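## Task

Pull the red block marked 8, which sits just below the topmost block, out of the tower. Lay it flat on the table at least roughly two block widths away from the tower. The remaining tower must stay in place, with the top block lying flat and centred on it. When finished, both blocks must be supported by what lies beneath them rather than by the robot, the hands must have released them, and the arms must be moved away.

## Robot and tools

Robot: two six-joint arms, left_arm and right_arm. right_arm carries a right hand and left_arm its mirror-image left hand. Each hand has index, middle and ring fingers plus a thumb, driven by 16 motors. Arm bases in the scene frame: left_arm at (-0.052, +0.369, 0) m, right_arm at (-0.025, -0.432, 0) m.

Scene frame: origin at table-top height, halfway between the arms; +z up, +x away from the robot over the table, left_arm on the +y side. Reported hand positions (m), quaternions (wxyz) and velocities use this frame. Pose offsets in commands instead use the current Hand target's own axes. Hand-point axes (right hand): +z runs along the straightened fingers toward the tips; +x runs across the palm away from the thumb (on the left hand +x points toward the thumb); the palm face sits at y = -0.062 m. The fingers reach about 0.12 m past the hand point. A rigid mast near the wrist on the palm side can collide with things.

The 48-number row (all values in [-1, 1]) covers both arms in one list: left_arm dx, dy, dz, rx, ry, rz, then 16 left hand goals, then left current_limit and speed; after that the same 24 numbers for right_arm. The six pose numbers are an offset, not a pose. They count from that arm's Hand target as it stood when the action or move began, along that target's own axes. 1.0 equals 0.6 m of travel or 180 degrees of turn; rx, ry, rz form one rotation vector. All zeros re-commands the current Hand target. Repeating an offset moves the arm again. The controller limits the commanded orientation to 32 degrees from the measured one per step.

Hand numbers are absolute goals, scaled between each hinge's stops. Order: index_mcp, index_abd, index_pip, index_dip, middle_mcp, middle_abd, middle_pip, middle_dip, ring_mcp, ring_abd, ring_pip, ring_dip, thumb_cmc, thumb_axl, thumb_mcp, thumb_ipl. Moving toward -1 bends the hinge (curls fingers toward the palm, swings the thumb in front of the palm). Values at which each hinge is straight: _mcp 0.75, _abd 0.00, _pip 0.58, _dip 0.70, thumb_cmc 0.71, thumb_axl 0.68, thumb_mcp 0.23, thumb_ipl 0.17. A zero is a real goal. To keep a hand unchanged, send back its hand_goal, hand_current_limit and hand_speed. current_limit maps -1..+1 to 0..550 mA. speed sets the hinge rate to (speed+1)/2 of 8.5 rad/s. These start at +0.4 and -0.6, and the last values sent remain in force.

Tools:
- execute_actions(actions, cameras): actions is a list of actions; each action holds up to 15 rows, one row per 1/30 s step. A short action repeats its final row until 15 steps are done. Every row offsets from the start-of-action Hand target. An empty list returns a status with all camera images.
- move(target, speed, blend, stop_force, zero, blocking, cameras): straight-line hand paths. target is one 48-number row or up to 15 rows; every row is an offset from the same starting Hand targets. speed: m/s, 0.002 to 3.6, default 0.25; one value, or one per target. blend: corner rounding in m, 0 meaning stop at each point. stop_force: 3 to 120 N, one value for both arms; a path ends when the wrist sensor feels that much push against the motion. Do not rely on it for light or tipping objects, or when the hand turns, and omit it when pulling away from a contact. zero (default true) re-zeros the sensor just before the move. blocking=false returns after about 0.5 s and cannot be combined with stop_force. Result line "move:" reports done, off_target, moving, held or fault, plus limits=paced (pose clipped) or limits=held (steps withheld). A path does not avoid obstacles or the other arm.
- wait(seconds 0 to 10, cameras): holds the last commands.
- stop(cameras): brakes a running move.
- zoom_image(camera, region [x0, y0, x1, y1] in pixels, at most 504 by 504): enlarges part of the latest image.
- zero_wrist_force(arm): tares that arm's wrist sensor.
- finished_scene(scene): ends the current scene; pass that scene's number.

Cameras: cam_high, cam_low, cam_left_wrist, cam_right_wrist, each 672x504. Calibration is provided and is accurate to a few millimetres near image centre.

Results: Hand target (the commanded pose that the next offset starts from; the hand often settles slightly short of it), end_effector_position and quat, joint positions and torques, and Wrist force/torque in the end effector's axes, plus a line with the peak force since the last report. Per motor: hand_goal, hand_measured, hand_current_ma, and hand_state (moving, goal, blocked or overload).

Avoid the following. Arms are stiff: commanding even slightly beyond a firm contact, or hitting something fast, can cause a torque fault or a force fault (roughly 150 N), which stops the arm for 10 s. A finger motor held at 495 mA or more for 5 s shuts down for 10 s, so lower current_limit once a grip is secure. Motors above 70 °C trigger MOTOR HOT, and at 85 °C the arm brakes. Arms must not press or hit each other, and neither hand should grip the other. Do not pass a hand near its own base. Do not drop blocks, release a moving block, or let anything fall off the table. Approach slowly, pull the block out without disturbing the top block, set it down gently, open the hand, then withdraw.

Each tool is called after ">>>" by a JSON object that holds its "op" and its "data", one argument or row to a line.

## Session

>>> {"op": "execute_actions", "data": {
  "actions": [],
  "cameras": ["cam_high","cam_low"]
}}

>>> {"op": "zoom_image", "data": {
  "camera": "cam_low",
  "region": [170, 200, 420, 370]
}}

>>> {"op": "zoom_image", "data": {
  "camera": "cam_high",
  "region": [240, 90, 400, 210]
}}

Scene clock: 0.00 s.
left_arm: end_effector_position=(+0.0389, +0.6646, +0.2000) hand_goal=(+0.754, +0.000, +0.576, +0.696, +0.754, +0.000, +0.576, +0.696, +0.754, +0.000, +0.576, +0.696, +0.714, +0.678, +0.226, +0.168) hand_measured=(+0.754, +0.000, +0.576, +0.696, +0.754, +0.000, +0.576, +0.696, +0.754, +0.000, +0.576, +0.696, +0.714, +0.678, +0.226, +0.168) hand_current_ma=(+0, +0, +0, +0, +0, +0, +0, +0, +0, +0, +0, +0, +0, +0, +0, +0) hand_state=(goal, goal, goal, goal, goal, goal, goal, goal, goal, goal, goal, goal, goal, goal, goal, goal) hand_current_limit=0.40 hand_speed=-0.60 end_effector_quat_wxyz=(+0.588, +0.762, +0.260, -0.075) | right_arm: end_effector_position=(+0.4201, -0.5261, +0.2482) hand_goal=(+0.754, +0.000, +0.576, +0.696, +0.754, +0.000, +0.576, +0.696, +0.754, +0.000, +0.576, +0.696, +0.714, +0.678, +0.226, +0.168) hand_measured=(+0.754, +0.000, +0.576, +0.696, +0.754, +0.000, +0.576, +0.696, +0.754, +0.000, +0.576, +0.696, +0.714, +0.678, +0.226, +0.168) hand_current_ma=(+0, +0, +0, +0, +0, +0, +0, +0, +0, +0, +0, +0, +0, +0, +0, +0) hand_state=(goal, goal, goal, goal, goal, goal, goal, goal, goal, goal, goal, goal, goal, goal, goal, goal) hand_current_limit=0.40 hand_speed=-0.60 end_effector_quat_wxyz=(-0.034, -0.016, +0.684, +0.729)
Joint positions: left_arm=[5.001 -1.983 -1.857 -2.141 1.651 -3.573] | right_arm=[-0.841 -0.967 1.705 -0.658 -0.951 3.118]
Joint velocities: within noise
Joint torques (N m): no reading
Wrist force (N): no reading
Wrist torque (N m): no reading
Wrist force, peak (N): no reading
Hand target: left_arm +0.0389, +0.6646, +0.2000; +0.588, +0.762, +0.260, -0.075 | right_arm +0.4201, -0.5261, +0.2482; -0.034, -0.016, +0.684, +0.729
Images, in order (width x height): cam_high 672x504, cam_low 672x504.

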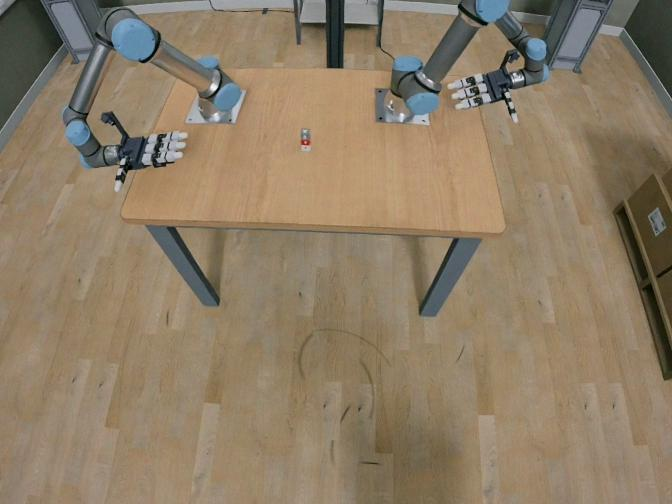

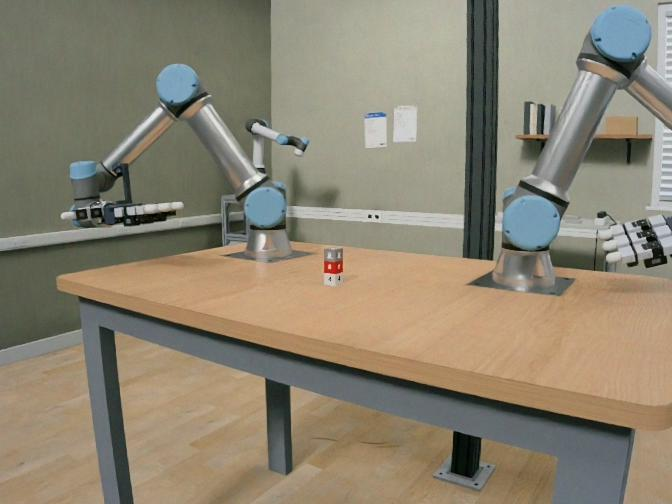

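Scaled by 2.016 from the camera's 672x504 image, which has a finer 960x720 frame.

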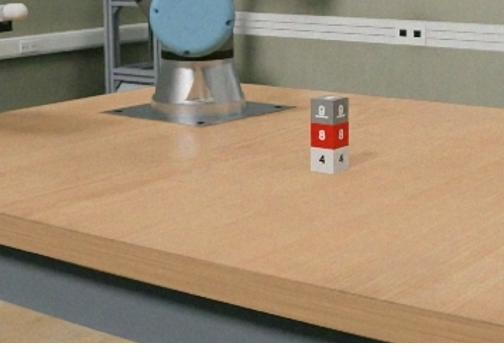

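Scaled by 3.150 from the camera's 672x504 image, which has a finer 960x720 frame.

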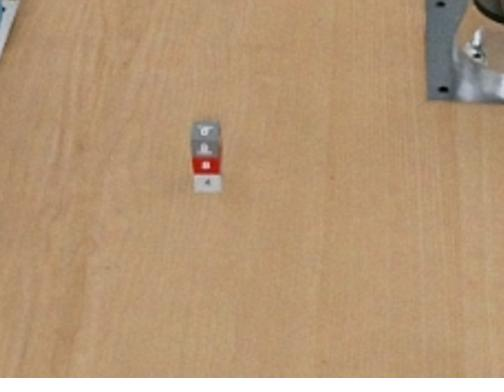

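>>> {"op": "zoom_image", "data": {
  "camera": "cam_low",
  "region": [310, 240, 355, 290]
}}

>>> {"op": "zoom_image", "data": {
  "camera": "cam_high",
  "region": [288, 120, 323, 155]
}}

Scaled by 10.080 from the camera's 672x504 image, which has a finer 960x720 frame.

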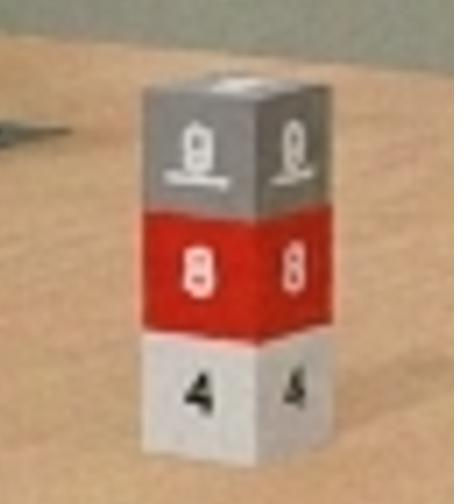

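Scaled by 14.400 from the camera's 672x504 image, which has a finer 960x720 frame.

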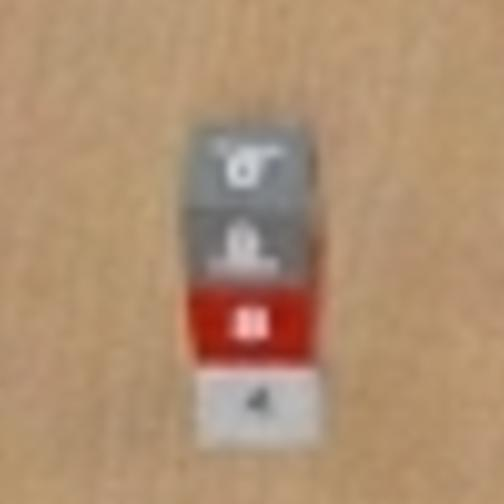

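>>> {"op": "move", "data": {
  "target": [
    [0,0,0,0,0,0,0.754,0,0.576,0.696,0.754,0,0.576,0.696,0.754,0,0.576,0.696,0.714,0.678,0.226,0.168,0.4,-0.6,0.132,0.1135,0.3113,0,0,-0.5,-0.342,-0.09,0.576,0.58,-0.342,0.09,0.576,0.58,0.754,0,0.576,0.696,-0.657,0.678,0.03,0.351,0.4,-0.6],
    [0,0,0,0,0,0,0.754,0,0.576,0.696,0.754,0,0.576,0.696,0.754,0,0.576,0.696,0.714,0.678,0.226,0.168,0.4,-0.6,0.2567,0.0385,0.6508,-0.0356,-0.0749,0.9896,-0.342,-0.09,0.576,0.58,-0.342,0.09,0.576,0.58,0.754,0,0.576,0.696,-0.657,0.678,0.03,0.351,0.4,-0.6],
    [0,0,0,0,0,0,0.754,0,0.576,0.696,0.754,0,0.576,0.696,0.754,0,0.576,0.696,0.714,0.678,0.226,0.168,0.4,-0.6,0.2643,-0.2062,0.9393,-0.0356,-0.0749,0.9896,-0.342,-0.09,0.576,0.58,-0.342,0.09,0.576,0.58,0.754,0,0.576,0.696,-0.657,0.678,0.03,0.351,0.4,-0.6]
  ],
  "speed": [0.5,0.5,0.25],
  "blend": [0.05,0.03,0],
  "cameras": ["cam_high","cam_low"]
}}

>>> {"op": "zoom_image", "data": {
  "camera": "cam_low",
  "region": [300, 210, 370, 290]
}}

>>> {"op": "zoom_image", "data": {
  "camera": "cam_high",
  "region": [285, 110, 330, 155]
}}

Scene clock: 62.43 s.
left_arm: end_effector_position=(+0.0389, +0.6646, +0.2000) hand_goal=(+0.754, +0.000, +0.576, +0.696, +0.754, +0.000, +0.576, +0.696, +0.754, +0.000, +0.576, +0.696, +0.714, +0.678, +0.226, +0.168) hand_measured=(+0.760, +0.000, +0.576, +0.696, +0.760, +0.000, +0.576, +0.696, +0.760, +0.000, +0.576, +0.696, +0.720, +0.678, +0.226, +0.168) hand_current_ma=(+23, +0, +2, +0, +21, +0, +2, +0, +24, +0, +2, +0, +21, -3, -1, -1) hand_state=(goal, goal, goal, goal, goal, goal, goal, goal, goal, goal, goal, goal, goal, goal, goal, goal) hand_current_limit=0.40 hand_speed=-0.60 end_effector_quat_wxyz=(+0.588, +0.762, +0.260, -0.075) | right_arm: end_effector_position=(+0.2194, +0.0315, +0.1648) hand_goal=(-0.342, -0.090, +0.576, +0.580, -0.342, +0.090, +0.576, +0.580, +0.754, +0.000, +0.576, +0.696, -0.656, +0.678, +0.030, +0.352) hand_measured=(-0.342, -0.092, +0.576, +0.582, -0.342, +0.088, +0.576, +0.582, +0.746, -0.002, +0.576, +0.696, -0.658, +0.678, +0.032, +0.350) hand_current_ma=(+0, +0, +0, +0, +0, +0, +0, +0, -1, +0, +0, +0, +0, +0, +0, +0) hand_state=(goal, goal, goal, goal, goal, goal, goal, goal, goal, goal, goal, goal, goal, goal, goal, goal) hand_current_limit=0.40 hand_speed=-0.60 end_effector_quat_wxyz=(-0.676, +0.737, +0.000, +0.000)
Joint positions: left_arm=[5.001 -1.983 -1.857 -2.141 1.651 -3.573] | right_arm=[0.397 -1.489 2.085 -0.35 0.368 -0.228]
Joint torques (N m): left_arm=[-0.25 29.58 15.77 -0.83 0.09 0.15] | right_arm=[-13.33 -34.48 -19.42 2.11 -2.85 -1.79]
Wrist force (N): left_arm=[0.0 0.3 0.1] | right_arm=[-0.5 0.5 -1.8]
Wrist torque (N m): left_arm=[0.04 0.01 -0.01] | right_arm=[0.18 0.11 0.09]
Wrist force, peak (N): left_arm=[-0.3 0.8 0.0] | right_arm=[-0.7 2.6 -0.3]
Hand target: left_arm +0.0389, +0.6646, +0.2000; +0.588, +0.762, +0.260, -0.075 | right_arm +0.2195, +0.0315, +0.1648; -0.676, +0.737, +0.000, +0.000
Off the commanded pose: left_arm 0.000 m, 0 deg | right_arm 0.000 m, 0 deg.
move: done
Images, in order (width x height): cam_high 672x504, cam_low 672x504.

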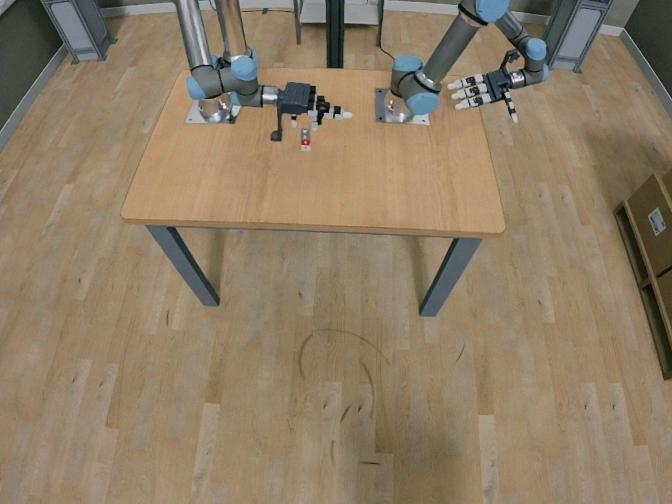

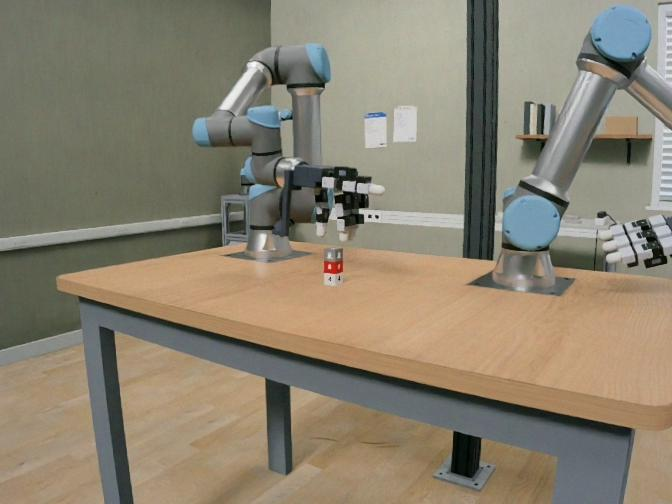

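Scaled by 6.300 from the camera's 672x504 image, which has a finer 960x720 frame.

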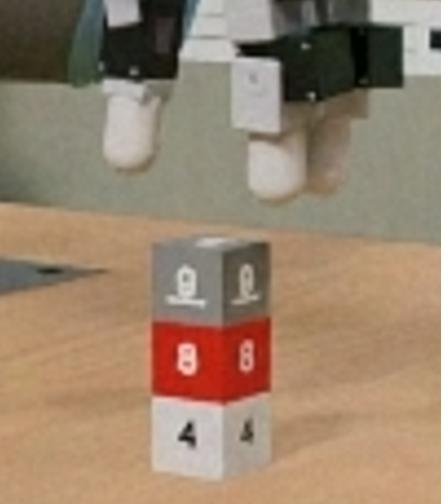

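Scaled by 11.200 from the camera's 672x504 image, which has a finer 960x720 frame.

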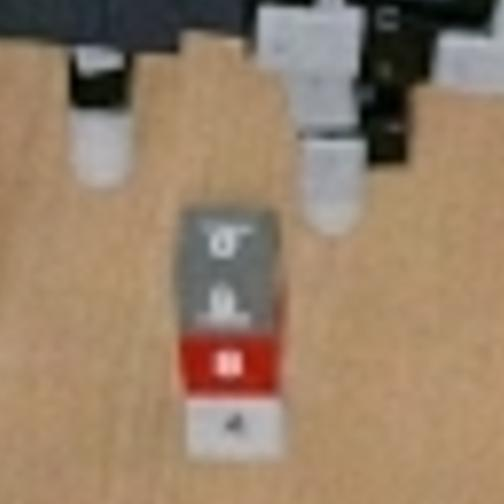

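>>> {"op": "move", "data": {
  "target": [0,0,0,0,0,0,0.754,0,0.576,0.696,0.754,0,0.576,0.696,0.754,0,0.576,0.696,0.714,0.678,0.226,0.168,0.4,-0.6,-0.0017,0.1205,0.0146,0,0,0,-0.342,-0.09,0.576,0.58,-0.342,0.09,0.576,0.58,0.754,0,0.576,0.696,-0.657,0.678,0.03,0.351,0.4,-0.6],
  "speed": 0.12,
  "cameras": ["cam_high","cam_low"]
}}

>>> {"op": "zoom_image", "data": {
  "camera": "cam_low",
  "region": [305, 235, 360, 290]
}}

>>> {"op": "zoom_image", "data": {
  "camera": "cam_high",
  "region": [288, 120, 323, 155]
}}

Scene clock: 89.83 s.
left_arm: end_effector_position=(+0.0389, +0.6646, +0.2000) hand_goal=(+0.754, +0.000, +0.576, +0.696, +0.754, +0.000, +0.576, +0.696, +0.754, +0.000, +0.576, +0.696, +0.714, +0.678, +0.226, +0.168) hand_measured=(+0.760, +0.000, +0.576, +0.696, +0.760, +0.000, +0.576, +0.696, +0.760, +0.000, +0.576, +0.696, +0.720, +0.678, +0.226, +0.168) hand_current_ma=(+23, +0, +2, +0, +21, +0, +2, +0, +24, +0, +2, +0, +21, -3, -1, -1) hand_state=(goal, goal, goal, goal, goal, goal, goal, goal, goal, goal, goal, goal, goal, goal, goal, goal) hand_current_limit=0.40 hand_speed=-0.60 end_effector_quat_wxyz=(+0.588, +0.762, +0.260, -0.075) | right_arm: end_effector_position=(+0.2184, +0.0339, +0.0921) hand_goal=(-0.342, -0.090, +0.576, +0.580, -0.342, +0.090, +0.576, +0.580, +0.754, +0.000, +0.576, +0.696, -0.656, +0.678, +0.030, +0.352) hand_measured=(-0.342, -0.092, +0.576, +0.582, -0.342, +0.088, +0.576, +0.582, +0.746, -0.002, +0.576, +0.696, -0.658, +0.678, +0.032, +0.350) hand_current_ma=(+0, +0, +0, +0, +0, +0, +0, +0, -1, +0, +0, +0, +0, +0, +0, +0) hand_state=(goal, goal, goal, goal, goal, goal, goal, goal, goal, goal, goal, goal, goal, goal, goal, goal) hand_current_limit=0.40 hand_speed=-0.60 end_effector_quat_wxyz=(-0.676, +0.737, +0.000, +0.000)
Joint positions: left_arm=[5.001 -1.983 -1.857 -2.141 1.651 -3.573] | right_arm=[0.405 -1.358 2.169 -0.571 0.376 -0.223]
Joint torques (N m): left_arm=[-0.18 30.05 16.39 -0.86 0.07 0.11] | right_arm=[-0.56 -24 -19.04 -0.35 -0.43 -1.82]
Wrist force (N): left_arm=[-0.1 0.3 0.0] | right_arm=[-0.4 0.6 -1.7]
Wrist torque (N m): left_arm=[0.04 0.00 -0.02] | right_arm=[0.18 0.09 0.04]
Wrist force, peak (N): left_arm=[0.3 0.8 -0.2] | right_arm=[-0.4 1.9 -1.7]
Hand target: left_arm +0.0389, +0.6646, +0.2000; +0.588, +0.762, +0.260, -0.075 | right_arm +0.2185, +0.0339, +0.0921; -0.676, +0.737, +0.000, +0.000
Off the commanded pose: left_arm 0.000 m, 0 deg | right_arm 0.000 m, 0 deg.
move: done
Images, in order (width x height): cam_high 672x504, cam_low 672x504.

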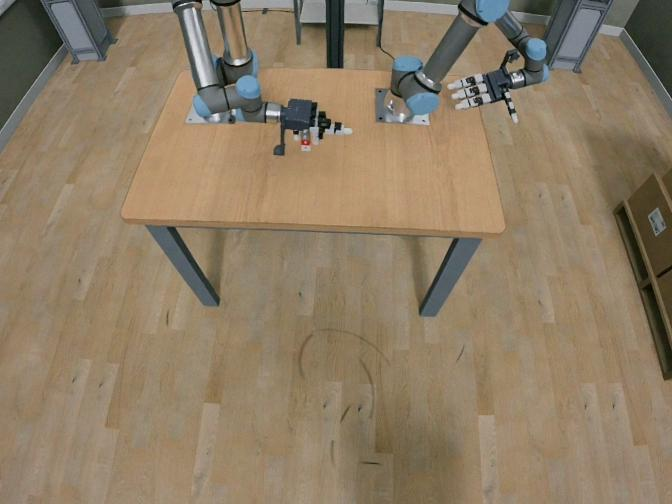

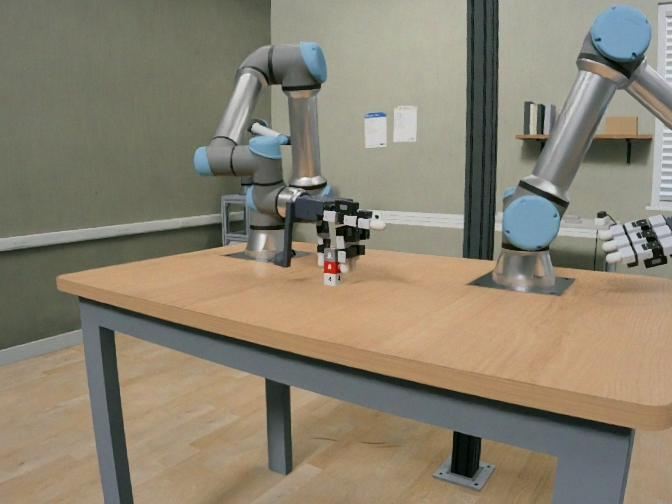

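Scaled by 9.164 from the camera's 672x504 image, which has a finer 960x720 frame.

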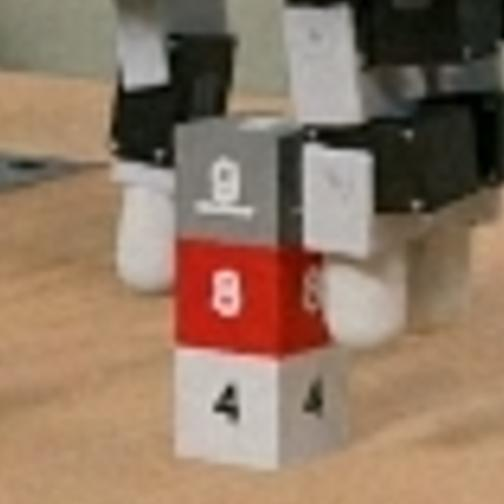

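Scaled by 14.400 from the camera's 672x504 image, which has a finer 960x720 frame.

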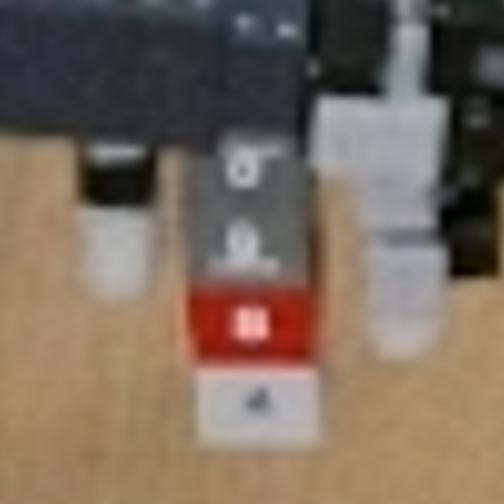

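>>> {"op": "move", "data": {
  "target": [
    [0,0,0,0,0,0,0.754,0,0.576,0.696,0.754,0,0.576,0.696,0.754,0,0.576,0.696,0.714,0.678,0.226,0.168,0.4,-0.6,-0.0012,0.0002,-0.0025,0,0,0,-0.342,-0.09,0.576,0.58,-0.342,0.09,0.576,0.58,0.754,0,0.576,0.696,-0.657,0.678,0.03,0.351,0.2,-0.9],
    [0,0,0,0,0,0,0.754,0,0.576,0.696,0.754,0,0.576,0.696,0.754,0,0.576,0.696,0.714,0.678,0.226,0.168,0.4,-0.6,-0.0012,0.0002,-0.0025,0,0,0,-0.414,-0.09,0.576,0.58,-0.414,0.09,0.576,0.58,0.754,0,0.576,0.696,-0.657,0.678,-0.06,0.351,0.2,-0.9],
    [0,0,0,0,0,0,0.754,0,0.576,0.696,0.754,0,0.576,0.696,0.754,0,0.576,0.696,0.714,0.678,0.226,0.168,0.4,-0.6,-0.0012,0.0002,-0.0025,0,0,0,-0.54,-0.09,0.576,0.56,-0.54,0.09,0.576,0.56,0.754,0,0.576,0.696,-0.657,0.678,-0.20,0.30,0.2,-0.9]
  ],
  "speed": 0.06,
  "cameras": ["cam_high","cam_low"]
}}

>>> {"op": "zoom_image", "data": {
  "camera": "cam_low",
  "region": [305, 235, 360, 290]
}}

>>> {"op": "zoom_image", "data": {
  "camera": "cam_high",
  "region": [288, 120, 323, 155]
}}

Scene clock: 114.40 s.
left_arm: end_effector_position=(+0.0389, +0.6646, +0.2000) hand_goal=(+0.754, +0.000, +0.576, +0.696, +0.754, +0.000, +0.576, +0.696, +0.754, +0.000, +0.576, +0.696, +0.714, +0.678, +0.226, +0.168) hand_measured=(+0.760, +0.000, +0.576, +0.696, +0.760, +0.000, +0.576, +0.696, +0.760, +0.000, +0.576, +0.696, +0.720, +0.678, +0.226, +0.168) hand_current_ma=(+23, +0, +2, +0, +21, +0, +2, +0, +24, +0, +2, +0, +21, -3, -1, -1) hand_state=(goal, goal, goal, goal, goal, goal, goal, goal, goal, goal, goal, goal, goal, goal, goal, goal) hand_current_limit=0.40 hand_speed=-0.60 end_effector_quat_wxyz=(+0.588, +0.762, +0.260, -0.075) | right_arm: end_effector_position=(+0.2178, +0.0324, +0.0921) hand_goal=(-0.540, -0.090, +0.576, +0.560, -0.540, +0.090, +0.576, +0.560, +0.754, +0.000, +0.576, +0.696, -0.656, +0.678, -0.200, +0.300) hand_measured=(-0.436, -0.092, +0.610, +0.576, -0.434, +0.088, +0.606, +0.574, +0.746, -0.002, +0.576, +0.696, -0.654, +0.678, -0.052, +0.340) hand_current_ma=(+188, +0, +18, +4, +197, +0, +14, +3, -1, +0, +0, +0, +0, +0, +330, +45) hand_state=(blocked, goal, blocked, goal, blocked, goal, blocked, goal, goal, goal, goal, goal, goal, goal, blocked, blocked) hand_current_limit=0.20 hand_speed=-0.90 end_effector_quat_wxyz=(-0.676, +0.737, +0.000, +0.000)
Joint positions: left_arm=[5.001 -1.983 -1.857 -2.141 1.651 -3.573] | right_arm=[0.402 -1.361 2.173 -0.57 0.372 -0.225]
Joint torques (N m): left_arm=[-0.46 29.62 16.21 -0.97 0.14 0.17] | right_arm=[7.63 -27.3 -17.69 0.62 1.31 0.98]
Wrist force (N): left_arm=[0.0 0.2 -0.1] | right_arm=[-0.1 -1.8 -1.7]
Wrist torque (N m): left_arm=[0.01 0.00 -0.01] | right_arm=[0.13 0.04 0.21]
Wrist force, peak (N): left_arm=[-0.2 0.7 0.1] | right_arm=[-0.3 -2.6 -1.5]
Hand target: left_arm +0.0389, +0.6646, +0.2000; +0.588, +0.762, +0.260, -0.075 | right_arm +0.2178, +0.0324, +0.0921; -0.676, +0.737, +0.000, +0.000
Off the commanded pose: left_arm 0.000 m, 0 deg | right_arm 0.000 m, 0 deg.
move: done
Images, in order (width x height): cam_high 672x504, cam_low 672x504.

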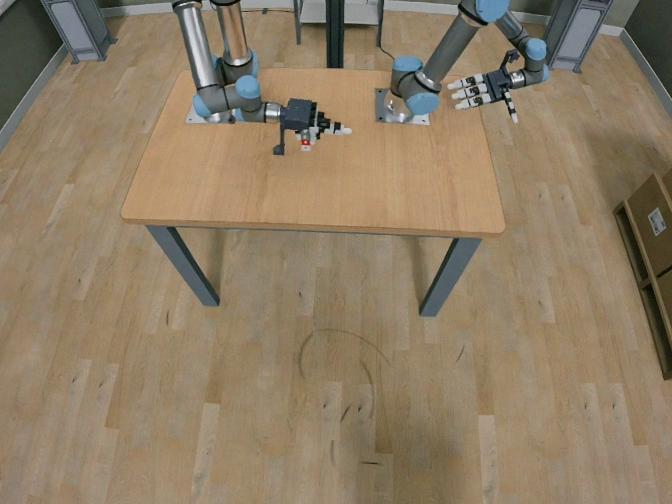

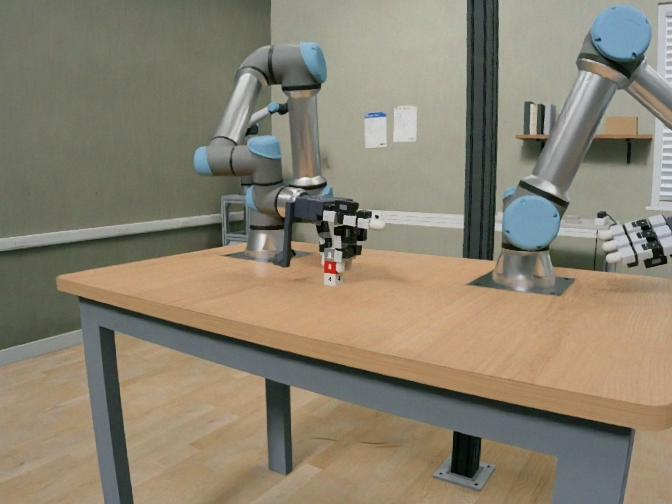

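Scaled by 9.164 from the camera's 672x504 image, which has a finer 960x720 frame.

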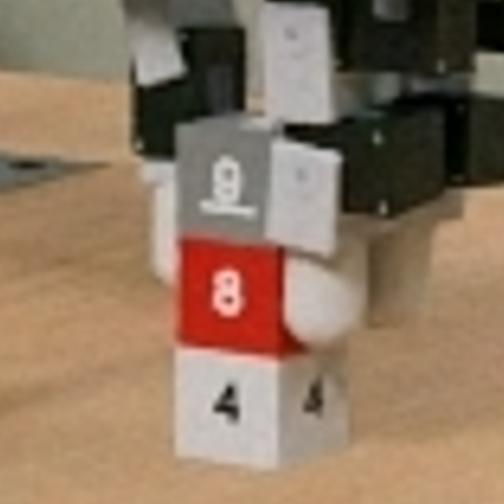

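Scaled by 14.400 from the camera's 672x504 image, which has a finer 960x720 frame.

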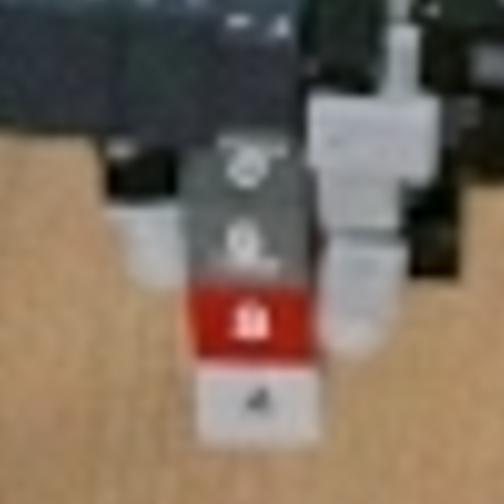

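>>> {"op": "move", "data": {
  "target": [
    [0,0,0,0,0,0,0.754,0,0.576,0.696,0.754,0,0.576,0.696,0.754,0,0.576,0.696,0.714,0.678,0.226,0.168,0.4,-0.6,0,-0.0365,-0.0032,0,0,0,-0.54,-0.09,0.576,0.56,-0.54,0.09,0.576,0.56,0.754,0,0.576,0.696,-0.657,0.678,-0.20,0.30,0.2,-0.9],
    [0,0,0,0,0,0,0.754,0,0.576,0.696,0.754,0,0.576,0.696,0.754,0,0.576,0.696,0.714,0.678,0.226,0.168,0.4,-0.6,0,-0.0540,0.1960,0,0,0,-0.54,-0.09,0.576,0.56,-0.54,0.09,0.576,0.56,0.754,0,0.576,0.696,-0.657,0.678,-0.20,0.30,0.2,-0.9],
    [0,0,0,0,0,0,0.754,0,0.576,0.696,0.754,0,0.576,0.696,0.754,0,0.576,0.696,0.714,0.678,0.226,0.168,0.4,-0.6,0,0.0242,0.2029,0,0,0,-0.54,-0.09,0.576,0.56,-0.54,0.09,0.576,0.56,0.754,0,0.576,0.696,-0.657,0.678,-0.20,0.30,0.2,-0.9]
  ],
  "speed": [0.08,0.15,0.08],
  "blend": [0.006,0.006,0],
  "cameras": ["cam_high","cam_low"]
}}

>>> {"op": "zoom_image", "data": {
  "camera": "cam_low",
  "region": [310, 230, 410, 300]
}}

>>> {"op": "move", "data": {
  "target": [0,0,0,0,0,0,0.754,0,0.576,0.696,0.754,0,0.576,0.696,0.754,0,0.576,0.696,0.714,0.678,0.226,0.168,0.4,-0.6,0,0.0100,0.0009,0,0,0,-0.54,-0.09,0.576,0.56,-0.54,0.09,0.576,0.56,0.754,0,0.576,0.696,-0.657,0.678,-0.20,0.30,0.2,-0.9],
  "speed": 0.01,
  "stop_force": 3,
  "cameras": ["cam_high","cam_low"]
}}

>>> {"op": "zoom_image", "data": {
  "camera": "cam_low",
  "region": [310, 230, 410, 300]
}}

>>> {"op": "zoom_image", "data": {
  "camera": "cam_high",
  "region": [285, 115, 355, 165]
}}

Scene clock: 141.57 s.
left_arm: end_effector_position=(+0.0389, +0.6646, +0.2000) hand_goal=(+0.754, +0.000, +0.576, +0.696, +0.754, +0.000, +0.576, +0.696, +0.754, +0.000, +0.576, +0.696, +0.714, +0.678, +0.226, +0.168) hand_measured=(+0.760, +0.000, +0.576, +0.696, +0.760, +0.000, +0.576, +0.696, +0.760, +0.000, +0.576, +0.696, +0.720, +0.678, +0.226, +0.168) hand_current_ma=(+23, +0, +2, +0, +21, +0, +2, +0, +24, +0, +2, +0, +21, -3, -1, -1) hand_state=(goal, goal, goal, goal, goal, goal, goal, goal, goal, goal, goal, goal, goal, goal, goal, goal) hand_current_limit=0.40 hand_speed=-0.60 end_effector_quat_wxyz=(+0.588, +0.762, +0.260, -0.075) | right_arm: end_effector_position=(+0.2178, +0.1524, +0.0669) hand_goal=(-0.540, -0.090, +0.576, +0.560, -0.540, +0.090, +0.576, +0.560, +0.754, +0.000, +0.576, +0.696, -0.656, +0.678, -0.200, +0.300) hand_measured=(-0.436, -0.092, +0.612, +0.578, -0.436, +0.086, +0.606, +0.576, +0.746, -0.002, +0.576, +0.696, -0.650, +0.678, -0.054, +0.340) hand_current_ma=(+186, +0, +21, +6, +188, +0, +15, +4, -1, +0, +0, +0, +1, +0, +330, +45) hand_state=(blocked, goal, blocked, goal, blocked, goal, blocked, goal, goal, goal, goal, goal, goal, goal, blocked, blocked) hand_current_limit=0.20 hand_speed=-0.90 end_effector_quat_wxyz=(-0.676, +0.737, +0.000, +0.000)
Joint positions: left_arm=[5.001 -1.983 -1.857 -2.141 1.651 -3.573] | right_arm=[0.678 -1.157 1.957 -0.654 0.644 -0.116]
Joint torques (N m): left_arm=[-0.63 29.64 16.18 -1 0.09 0.2] | right_arm=[9.66 -42.64 -21.73 0.39 2.1 0.46]
Wrist force (N): left_arm=[0.1 0.5 0.0] | right_arm=[-0.3 0.6 -2.1]
Wrist torque (N m): left_arm=[0.06 -0.02 -0.01] | right_arm=[0.22 0.08 0.09]
Wrist force, peak (N): left_arm=[0.2 0.7 0.0] | right_arm=[-0.3 -0.4 -3.1]
Hand target: left_arm +0.0389, +0.6646, +0.2000; +0.588, +0.762, +0.260, -0.075 | right_arm +0.2178, +0.1524, +0.0670; -0.676, +0.737, +0.000, +0.000
Off the commanded pose: left_arm 0.000 m, 0 deg | right_arm 0.000 m, 0 deg.
move: done
Images, in order (width x height): cam_high 672x504, cam_low 672x504.

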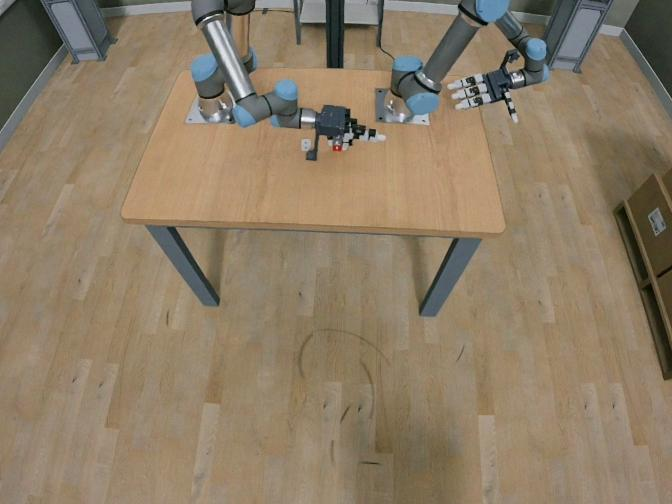

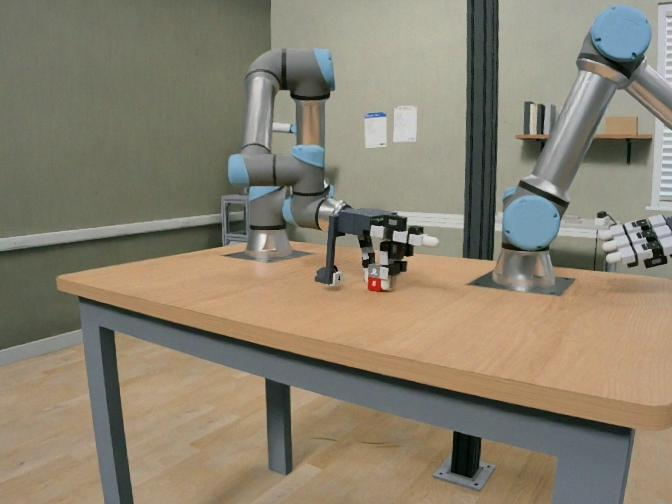

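Scaled by 5.040 from the camera's 672x504 image, which has a finer 960x720 frame.

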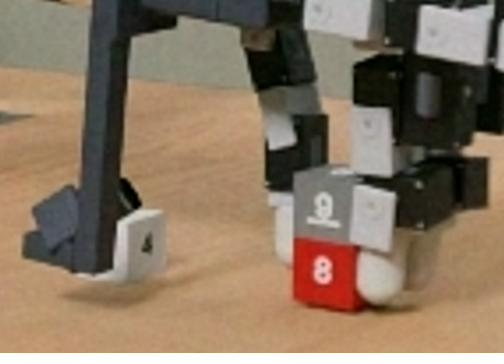

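Scene clock: 142.97 s.
left_arm: end_effector_position=(+0.0389, +0.6646, +0.2000) hand_goal=(+0.754, +0.000, +0.576, +0.696, +0.754, +0.000, +0.576, +0.696, +0.754, +0.000, +0.576, +0.696, +0.714, +0.678, +0.226, +0.168) hand_measured=(+0.760, +0.000, +0.576, +0.696, +0.760, +0.000, +0.576, +0.696, +0.760, +0.000, +0.576, +0.696, +0.720, +0.678, +0.226, +0.168) hand_current_ma=(+23, +0, +2, +0, +21, +0, +2, +0, +24, +0, +2, +0, +21, -3, -1, -1) hand_state=(goal, goal, goal, goal, goal, goal, goal, goal, goal, goal, goal, goal, goal, goal, goal, goal) hand_current_limit=0.40 hand_speed=-0.60 end_effector_quat_wxyz=(+0.588, +0.762, +0.260, -0.075) | right_arm: end_effector_position=(+0.2178, +0.1524, +0.0637) hand_goal=(-0.540, -0.090, +0.576, +0.560, -0.540, +0.090, +0.576, +0.560, +0.754, +0.000, +0.576, +0.696, -0.656, +0.678, -0.200, +0.300) hand_measured=(-0.438, -0.092, +0.612, +0.578, -0.436, +0.086, +0.606, +0.576, +0.746, -0.002, +0.576, +0.696, -0.652, +0.678, -0.054, +0.340) hand_current_ma=(+182, +0, +22, +6, +184, +0, +16, +4, -1, +0, +0, +0, +0, +0, +330, +45) hand_state=(blocked, goal, blocked, goal, blocked, goal, blocked, goal, goal, goal, goal, goal, goal, goal, blocked, blocked) hand_current_limit=0.20 hand_speed=-0.90 end_effector_quat_wxyz=(-0.676, +0.737, +0.000, +0.000)
Joint positions: left_arm=[5.001 -1.983 -1.857 -2.141 1.651 -3.573] | right_arm=[0.678 -1.151 1.959 -0.663 0.644 -0.116]
Joint torques (N m): left_arm=[-0.32 29.89 16.76 -0.94 0.1 0.25] | right_arm=[8.85 -47.34 -21.19 0.84 1.94 0.12]
Wrist force (N): left_arm=[-0.1 0.5 0.0] | right_arm=[-0.4 0.3 -2.0]
Wrist torque (N m): left_arm=[0.05 0.00 -0.01] | right_arm=[0.21 0.07 0.10]
Wrist force, peak (N): left_arm=[0.2 0.7 0.2] | right_arm=[-0.7 -6.7 -3.7]
Hand target: left_arm +0.0389, +0.6646, +0.2000; +0.588, +0.762, +0.260, -0.075 | right_arm +0.2178, +0.1524, +0.0637; -0.676, +0.737, +0.000, +0.000 (not the last commanded pose)
Off the commanded pose: left_arm 0.000 m, 0 deg | right_arm 0.003 m, 0 deg.
move: contact (right_arm)
Images, in order (width x height): cam_high 672x504, cam_low 672x504.

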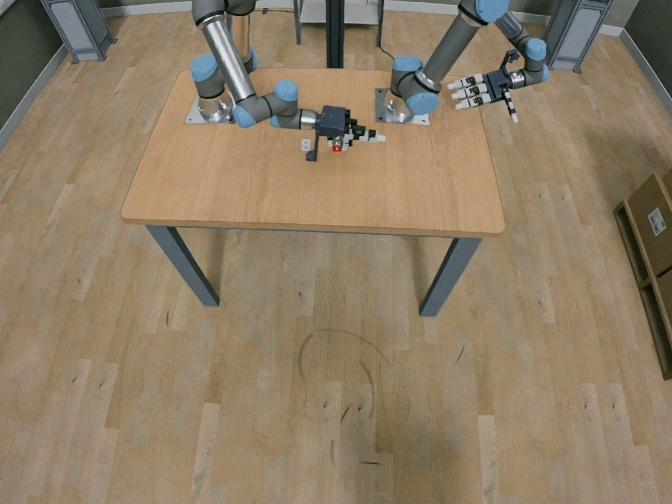

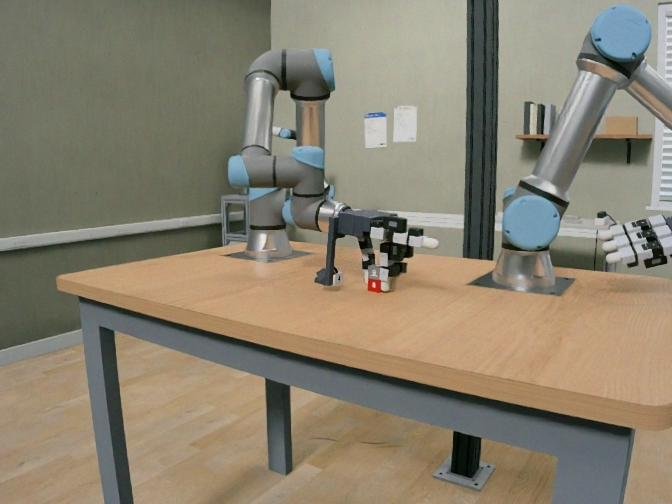

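Scaled by 5.040 from the camera's 672x504 image, which has a finer 960x720 frame.

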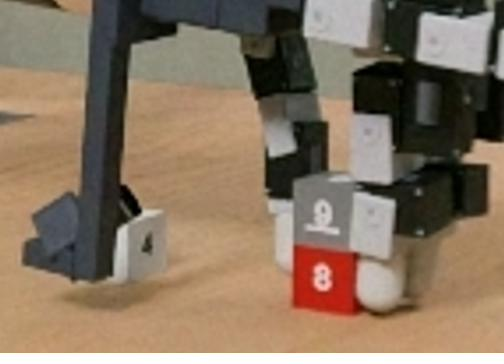

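Scaled by 7.200 from the camera's 672x504 image, which has a finer 960x720 frame.

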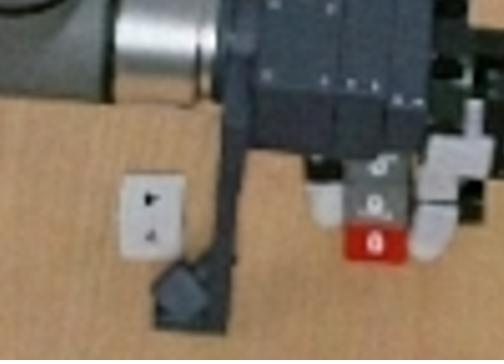

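>>> {"op": "move", "data": {
  "target": [
    [0,0,0,0,0,0,0.754,0,0.576,0.696,0.754,0,0.576,0.696,0.754,0,0.576,0.696,0.714,0.678,0.226,0.168,0.4,-0.6,0,0,0,0,0,0,-0.35,-0.09,0.576,0.58,-0.35,0.09,0.576,0.58,0.754,0,0.576,0.696,-0.657,0.678,0.04,0.35,0.2,-0.9],
    [0,0,0,0,0,0,0.754,0,0.576,0.696,0.754,0,0.576,0.696,0.754,0,0.576,0.696,0.714,0.678,0.226,0.168,0.4,-0.6,0,-0.0481,-0.0042,0,0,0,-0.35,-0.09,0.576,0.58,-0.35,0.09,0.576,0.58,0.754,0,0.576,0.696,-0.657,0.678,0.04,0.35,0.2,-0.9],
    [0,0,0,0,0,0,0.754,0,0.576,0.696,0.754,0,0.576,0.696,0.754,0,0.576,0.696,0.714,0.678,0.226,0.168,0.4,-0.6,0,-0.0481,-0.0042,0,0,0,-0.41,-0.09,0.576,0.57,-0.41,0.09,0.576,0.57,0.754,0,0.576,0.696,-0.657,0.678,-0.05,0.35,0.2,-0.9]
  ],
  "speed": 0.08,
  "cameras": ["cam_high","cam_low"]
}}

>>> {"op": "zoom_image", "data": {
  "camera": "cam_low",
  "region": [310, 230, 410, 300]
}}

>>> {"op": "zoom_image", "data": {
  "camera": "cam_high",
  "region": [285, 115, 355, 165]
}}

Scene clock: 158.33 s.
left_arm: end_effector_position=(+0.0389, +0.6646, +0.2000) hand_goal=(+0.754, +0.000, +0.576, +0.696, +0.754, +0.000, +0.576, +0.696, +0.754, +0.000, +0.576, +0.696, +0.714, +0.678, +0.226, +0.168) hand_measured=(+0.760, +0.000, +0.576, +0.696, +0.760, +0.000, +0.576, +0.696, +0.760, +0.000, +0.576, +0.696, +0.720, +0.678, +0.226, +0.168) hand_current_ma=(+23, +0, +2, +0, +21, +0, +2, +0, +24, +0, +2, +0, +21, -3, -1, -1) hand_state=(goal, goal, goal, goal, goal, goal, goal, goal, goal, goal, goal, goal, goal, goal, goal, goal) hand_current_limit=0.40 hand_speed=-0.60 end_effector_quat_wxyz=(+0.588, +0.762, +0.260, -0.075) | right_arm: end_effector_position=(+0.2178, +0.1524, +0.0926) hand_goal=(-0.410, -0.090, +0.576, +0.570, -0.410, +0.090, +0.576, +0.570, +0.754, +0.000, +0.576, +0.696, -0.656, +0.678, -0.050, +0.350) hand_measured=(-0.408, -0.092, +0.578, +0.574, -0.408, +0.086, +0.578, +0.572, +0.746, -0.002, +0.576, +0.696, -0.652, +0.678, -0.046, +0.352) hand_current_ma=(+0, +0, +0, +0, +0, +0, +0, +0, -1, +0, +0, +0, +0, +0, +0, +0) hand_state=(goal, goal, goal, goal, goal, goal, goal, goal, goal, goal, goal, goal, goal, goal, goal, goal) hand_current_limit=0.20 hand_speed=-0.90 end_effector_quat_wxyz=(-0.676, +0.737, +0.000, +0.000)
Joint positions: left_arm=[5.001 -1.983 -1.857 -2.141 1.651 -3.573] | right_arm=[0.678 -1.202 1.937 -0.589 0.644 -0.116]
Joint torques (N m): left_arm=[-0.64 29.69 16.89 -0.99 0.11 0.31] | right_arm=[-2.12 -23.01 -8.71 -0.59 1 -1.29]
Wrist force (N): left_arm=[-0.1 0.3 0.1] | right_arm=[-0.4 0.6 -1.7]
Wrist torque (N m): left_arm=[0.03 0.02 -0.02] | right_arm=[0.19 0.07 0.08]
Wrist force, peak (N): left_arm=[0.2 0.6 0.2] | right_arm=[-0.5 -1.0 -2.9]
Hand target: left_arm +0.0389, +0.6646, +0.2000; +0.588, +0.762, +0.260, -0.075 | right_arm +0.2178, +0.1524, +0.0926; -0.676, +0.737, +0.000, +0.000
Off the commanded pose: left_arm 0.000 m, 0 deg | right_arm 0.000 m, 0 deg.
move: done
Images, in order (width x height): cam_high 672x504, cam_low 672x504.

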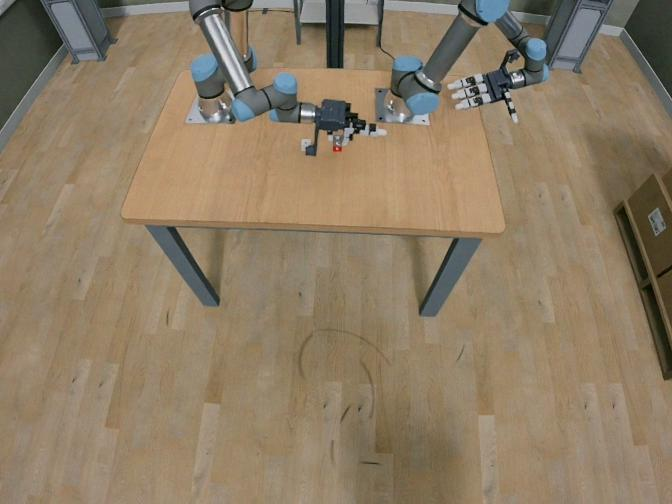

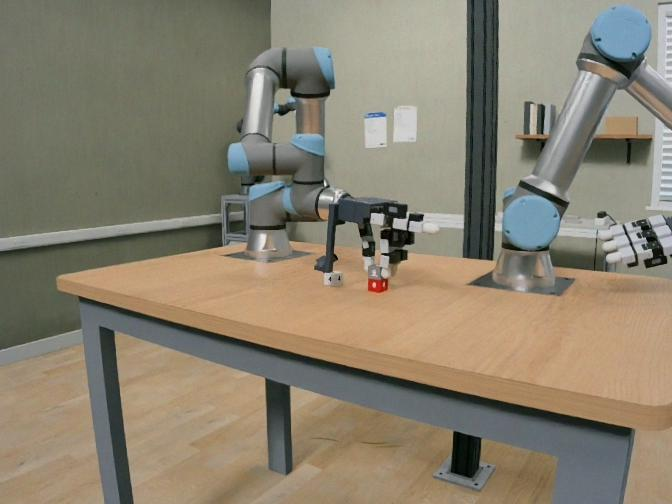

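Scaled by 5.040 from the camera's 672x504 image, which has a finer 960x720 frame.

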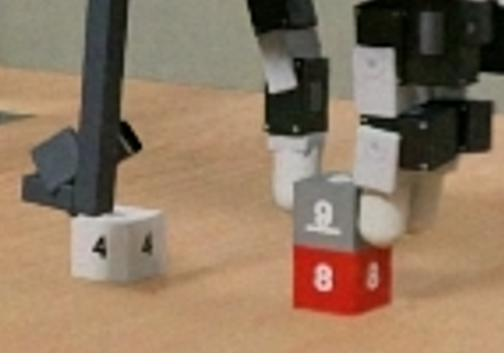

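Scaled by 7.200 from the camera's 672x504 image, which has a finer 960x720 frame.

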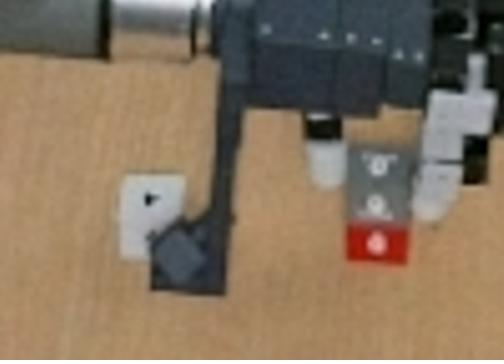

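>>> {"op": "move", "data": {
  "target": [
    [0,0,0,0,0,0,0.754,0,0.576,0.696,0.754,0,0.576,0.696,0.754,0,0.576,0.696,0.714,0.678,0.226,0.168,0.4,-0.6,0,0,0,0,0,0,-0.52,-0.09,0.576,0.55,-0.52,0.09,0.576,0.55,0.754,0,0.576,0.696,-0.657,0.678,-0.17,0.30,0.2,-0.9],
    [0,0,0,0,0,0,0.754,0,0.576,0.696,0.754,0,0.576,0.696,0.754,0,0.576,0.696,0.714,0.678,0.226,0.168,0.4,-0.6,0,-0.0365,-0.0032,0,0,0,-0.52,-0.09,0.576,0.55,-0.52,0.09,0.576,0.55,0.754,0,0.576,0.696,-0.657,0.678,-0.17,0.30,0.2,-0.9],
    [0,0,0,0,0,0,0.754,0,0.576,0.696,0.754,0,0.576,0.696,0.754,0,0.576,0.696,0.714,0.678,0.226,0.168,0.4,-0.6,0,-0.0190,-0.2031,0,0,0,-0.52,-0.09,0.576,0.55,-0.52,0.09,0.576,0.55,0.754,0,0.576,0.696,-0.657,0.678,-0.17,0.30,0.2,-0.9],
    [0,0,0,0,0,0,0.754,0,0.576,0.696,0.754,0,0.576,0.696,0.754,0,0.576,0.696,0.714,0.678,0.226,0.168,0.4,-0.6,0,0.0100,-0.2006,0,0,0,-0.52,-0.09,0.576,0.55,-0.52,0.09,0.576,0.55,0.754,0,0.576,0.696,-0.657,0.678,-0.17,0.30,0.2,-0.9]
  ],
  "speed": [0.08,0.08,0.15,0.08],
  "blend": [0,0.006,0.004,0],
  "cameras": ["cam_high","cam_low"]
}}

>>> {"op": "zoom_image", "data": {
  "camera": "cam_low",
  "region": [305, 235, 360, 290]
}}

>>> {"op": "zoom_image", "data": {
  "camera": "cam_high",
  "region": [288, 120, 323, 155]
}}

Scene clock: 173.90 s.
left_arm: end_effector_position=(+0.0389, +0.6646, +0.2000) hand_goal=(+0.754, +0.000, +0.576, +0.696, +0.754, +0.000, +0.576, +0.696, +0.754, +0.000, +0.576, +0.696, +0.714, +0.678, +0.226, +0.168) hand_measured=(+0.760, +0.000, +0.576, +0.696, +0.760, +0.000, +0.576, +0.696, +0.760, +0.000, +0.576, +0.696, +0.720, +0.678, +0.226, +0.168) hand_current_ma=(+23, +0, +2, +0, +21, +0, +2, +0, +24, +0, +2, +0, +21, -3, -1, -1) hand_state=(goal, goal, goal, goal, goal, goal, goal, goal, goal, goal, goal, goal, goal, goal, goal, goal) hand_current_limit=0.40 hand_speed=-0.60 end_effector_quat_wxyz=(+0.588, +0.762, +0.260, -0.075) | right_arm: end_effector_position=(+0.2177, +0.0320, +0.0971) hand_goal=(-0.520, -0.090, +0.576, +0.550, -0.520, +0.090, +0.576, +0.550, +0.754, +0.000, +0.576, +0.696, -0.656, +0.678, -0.170, +0.300) hand_measured=(-0.430, -0.092, +0.612, +0.568, -0.428, +0.086, +0.606, +0.564, +0.746, -0.002, +0.576, +0.696, -0.650, +0.678, -0.056, +0.338) hand_current_ma=(+142, +0, +20, +6, +146, +0, +14, +4, -1, +0, +0, +0, +1, +0, +325, +40) hand_state=(blocked, goal, blocked, goal, blocked, goal, blocked, goal, goal, goal, goal, goal, goal, goal, blocked, blocked) hand_current_limit=0.20 hand_speed=-0.90 end_effector_quat_wxyz=(-0.676, +0.737, +0.000, +0.000)
Joint positions: left_arm=[5.001 -1.983 -1.857 -2.141 1.651 -3.573] | right_arm=[0.401 -1.372 2.169 -0.554 0.371 -0.226]
Joint torques (N m): left_arm=[-0.39 29.73 17.46 -0.94 0.11 0.31] | right_arm=[-3.18 -28.61 -20.42 0.66 -2.21 -1.3]
Wrist force (N): left_arm=[-0.1 0.3 0.2] | right_arm=[-0.4 0.7 -1.8]
Wrist torque (N m): left_arm=[0.02 0.01 -0.02] | right_arm=[0.20 0.09 0.02]
Wrist force, peak (N): left_arm=[-0.1 0.7 0.0] | right_arm=[-0.4 -2.4 -2.3]
Hand target: left_arm +0.0389, +0.6646, +0.2000; +0.588, +0.762, +0.260, -0.075 | right_arm +0.2178, +0.0320, +0.0971; -0.676, +0.737, +0.000, +0.000
Off the commanded pose: left_arm 0.000 m, 0 deg | right_arm 0.000 m, 0 deg.
move: done
Images, in order (width x height): cam_high 672x504, cam_low 672x504.

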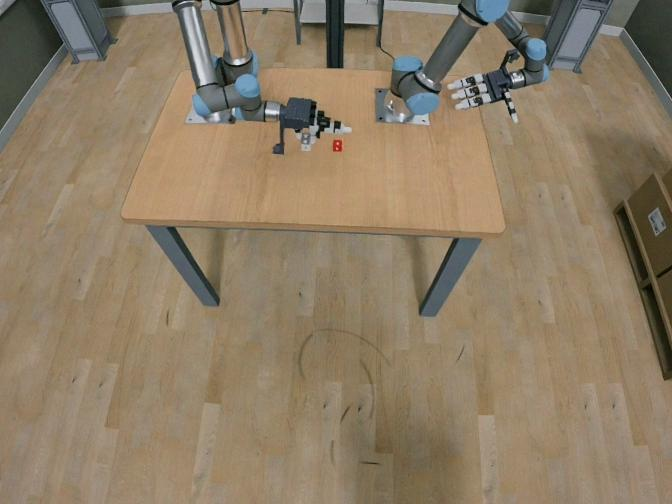

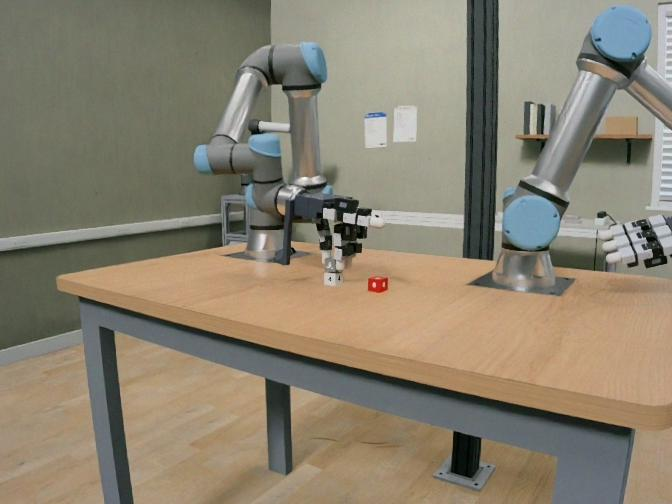

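Scaled by 9.164 from the camera's 672x504 image, which has a finer 960x720 frame.

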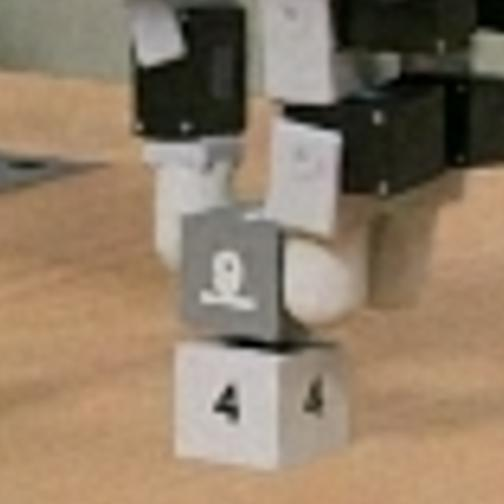

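Scaled by 14.400 from the camera's 672x504 image, which has a finer 960x720 frame.

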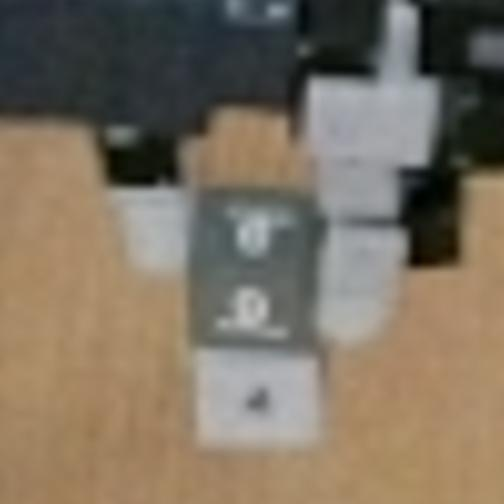

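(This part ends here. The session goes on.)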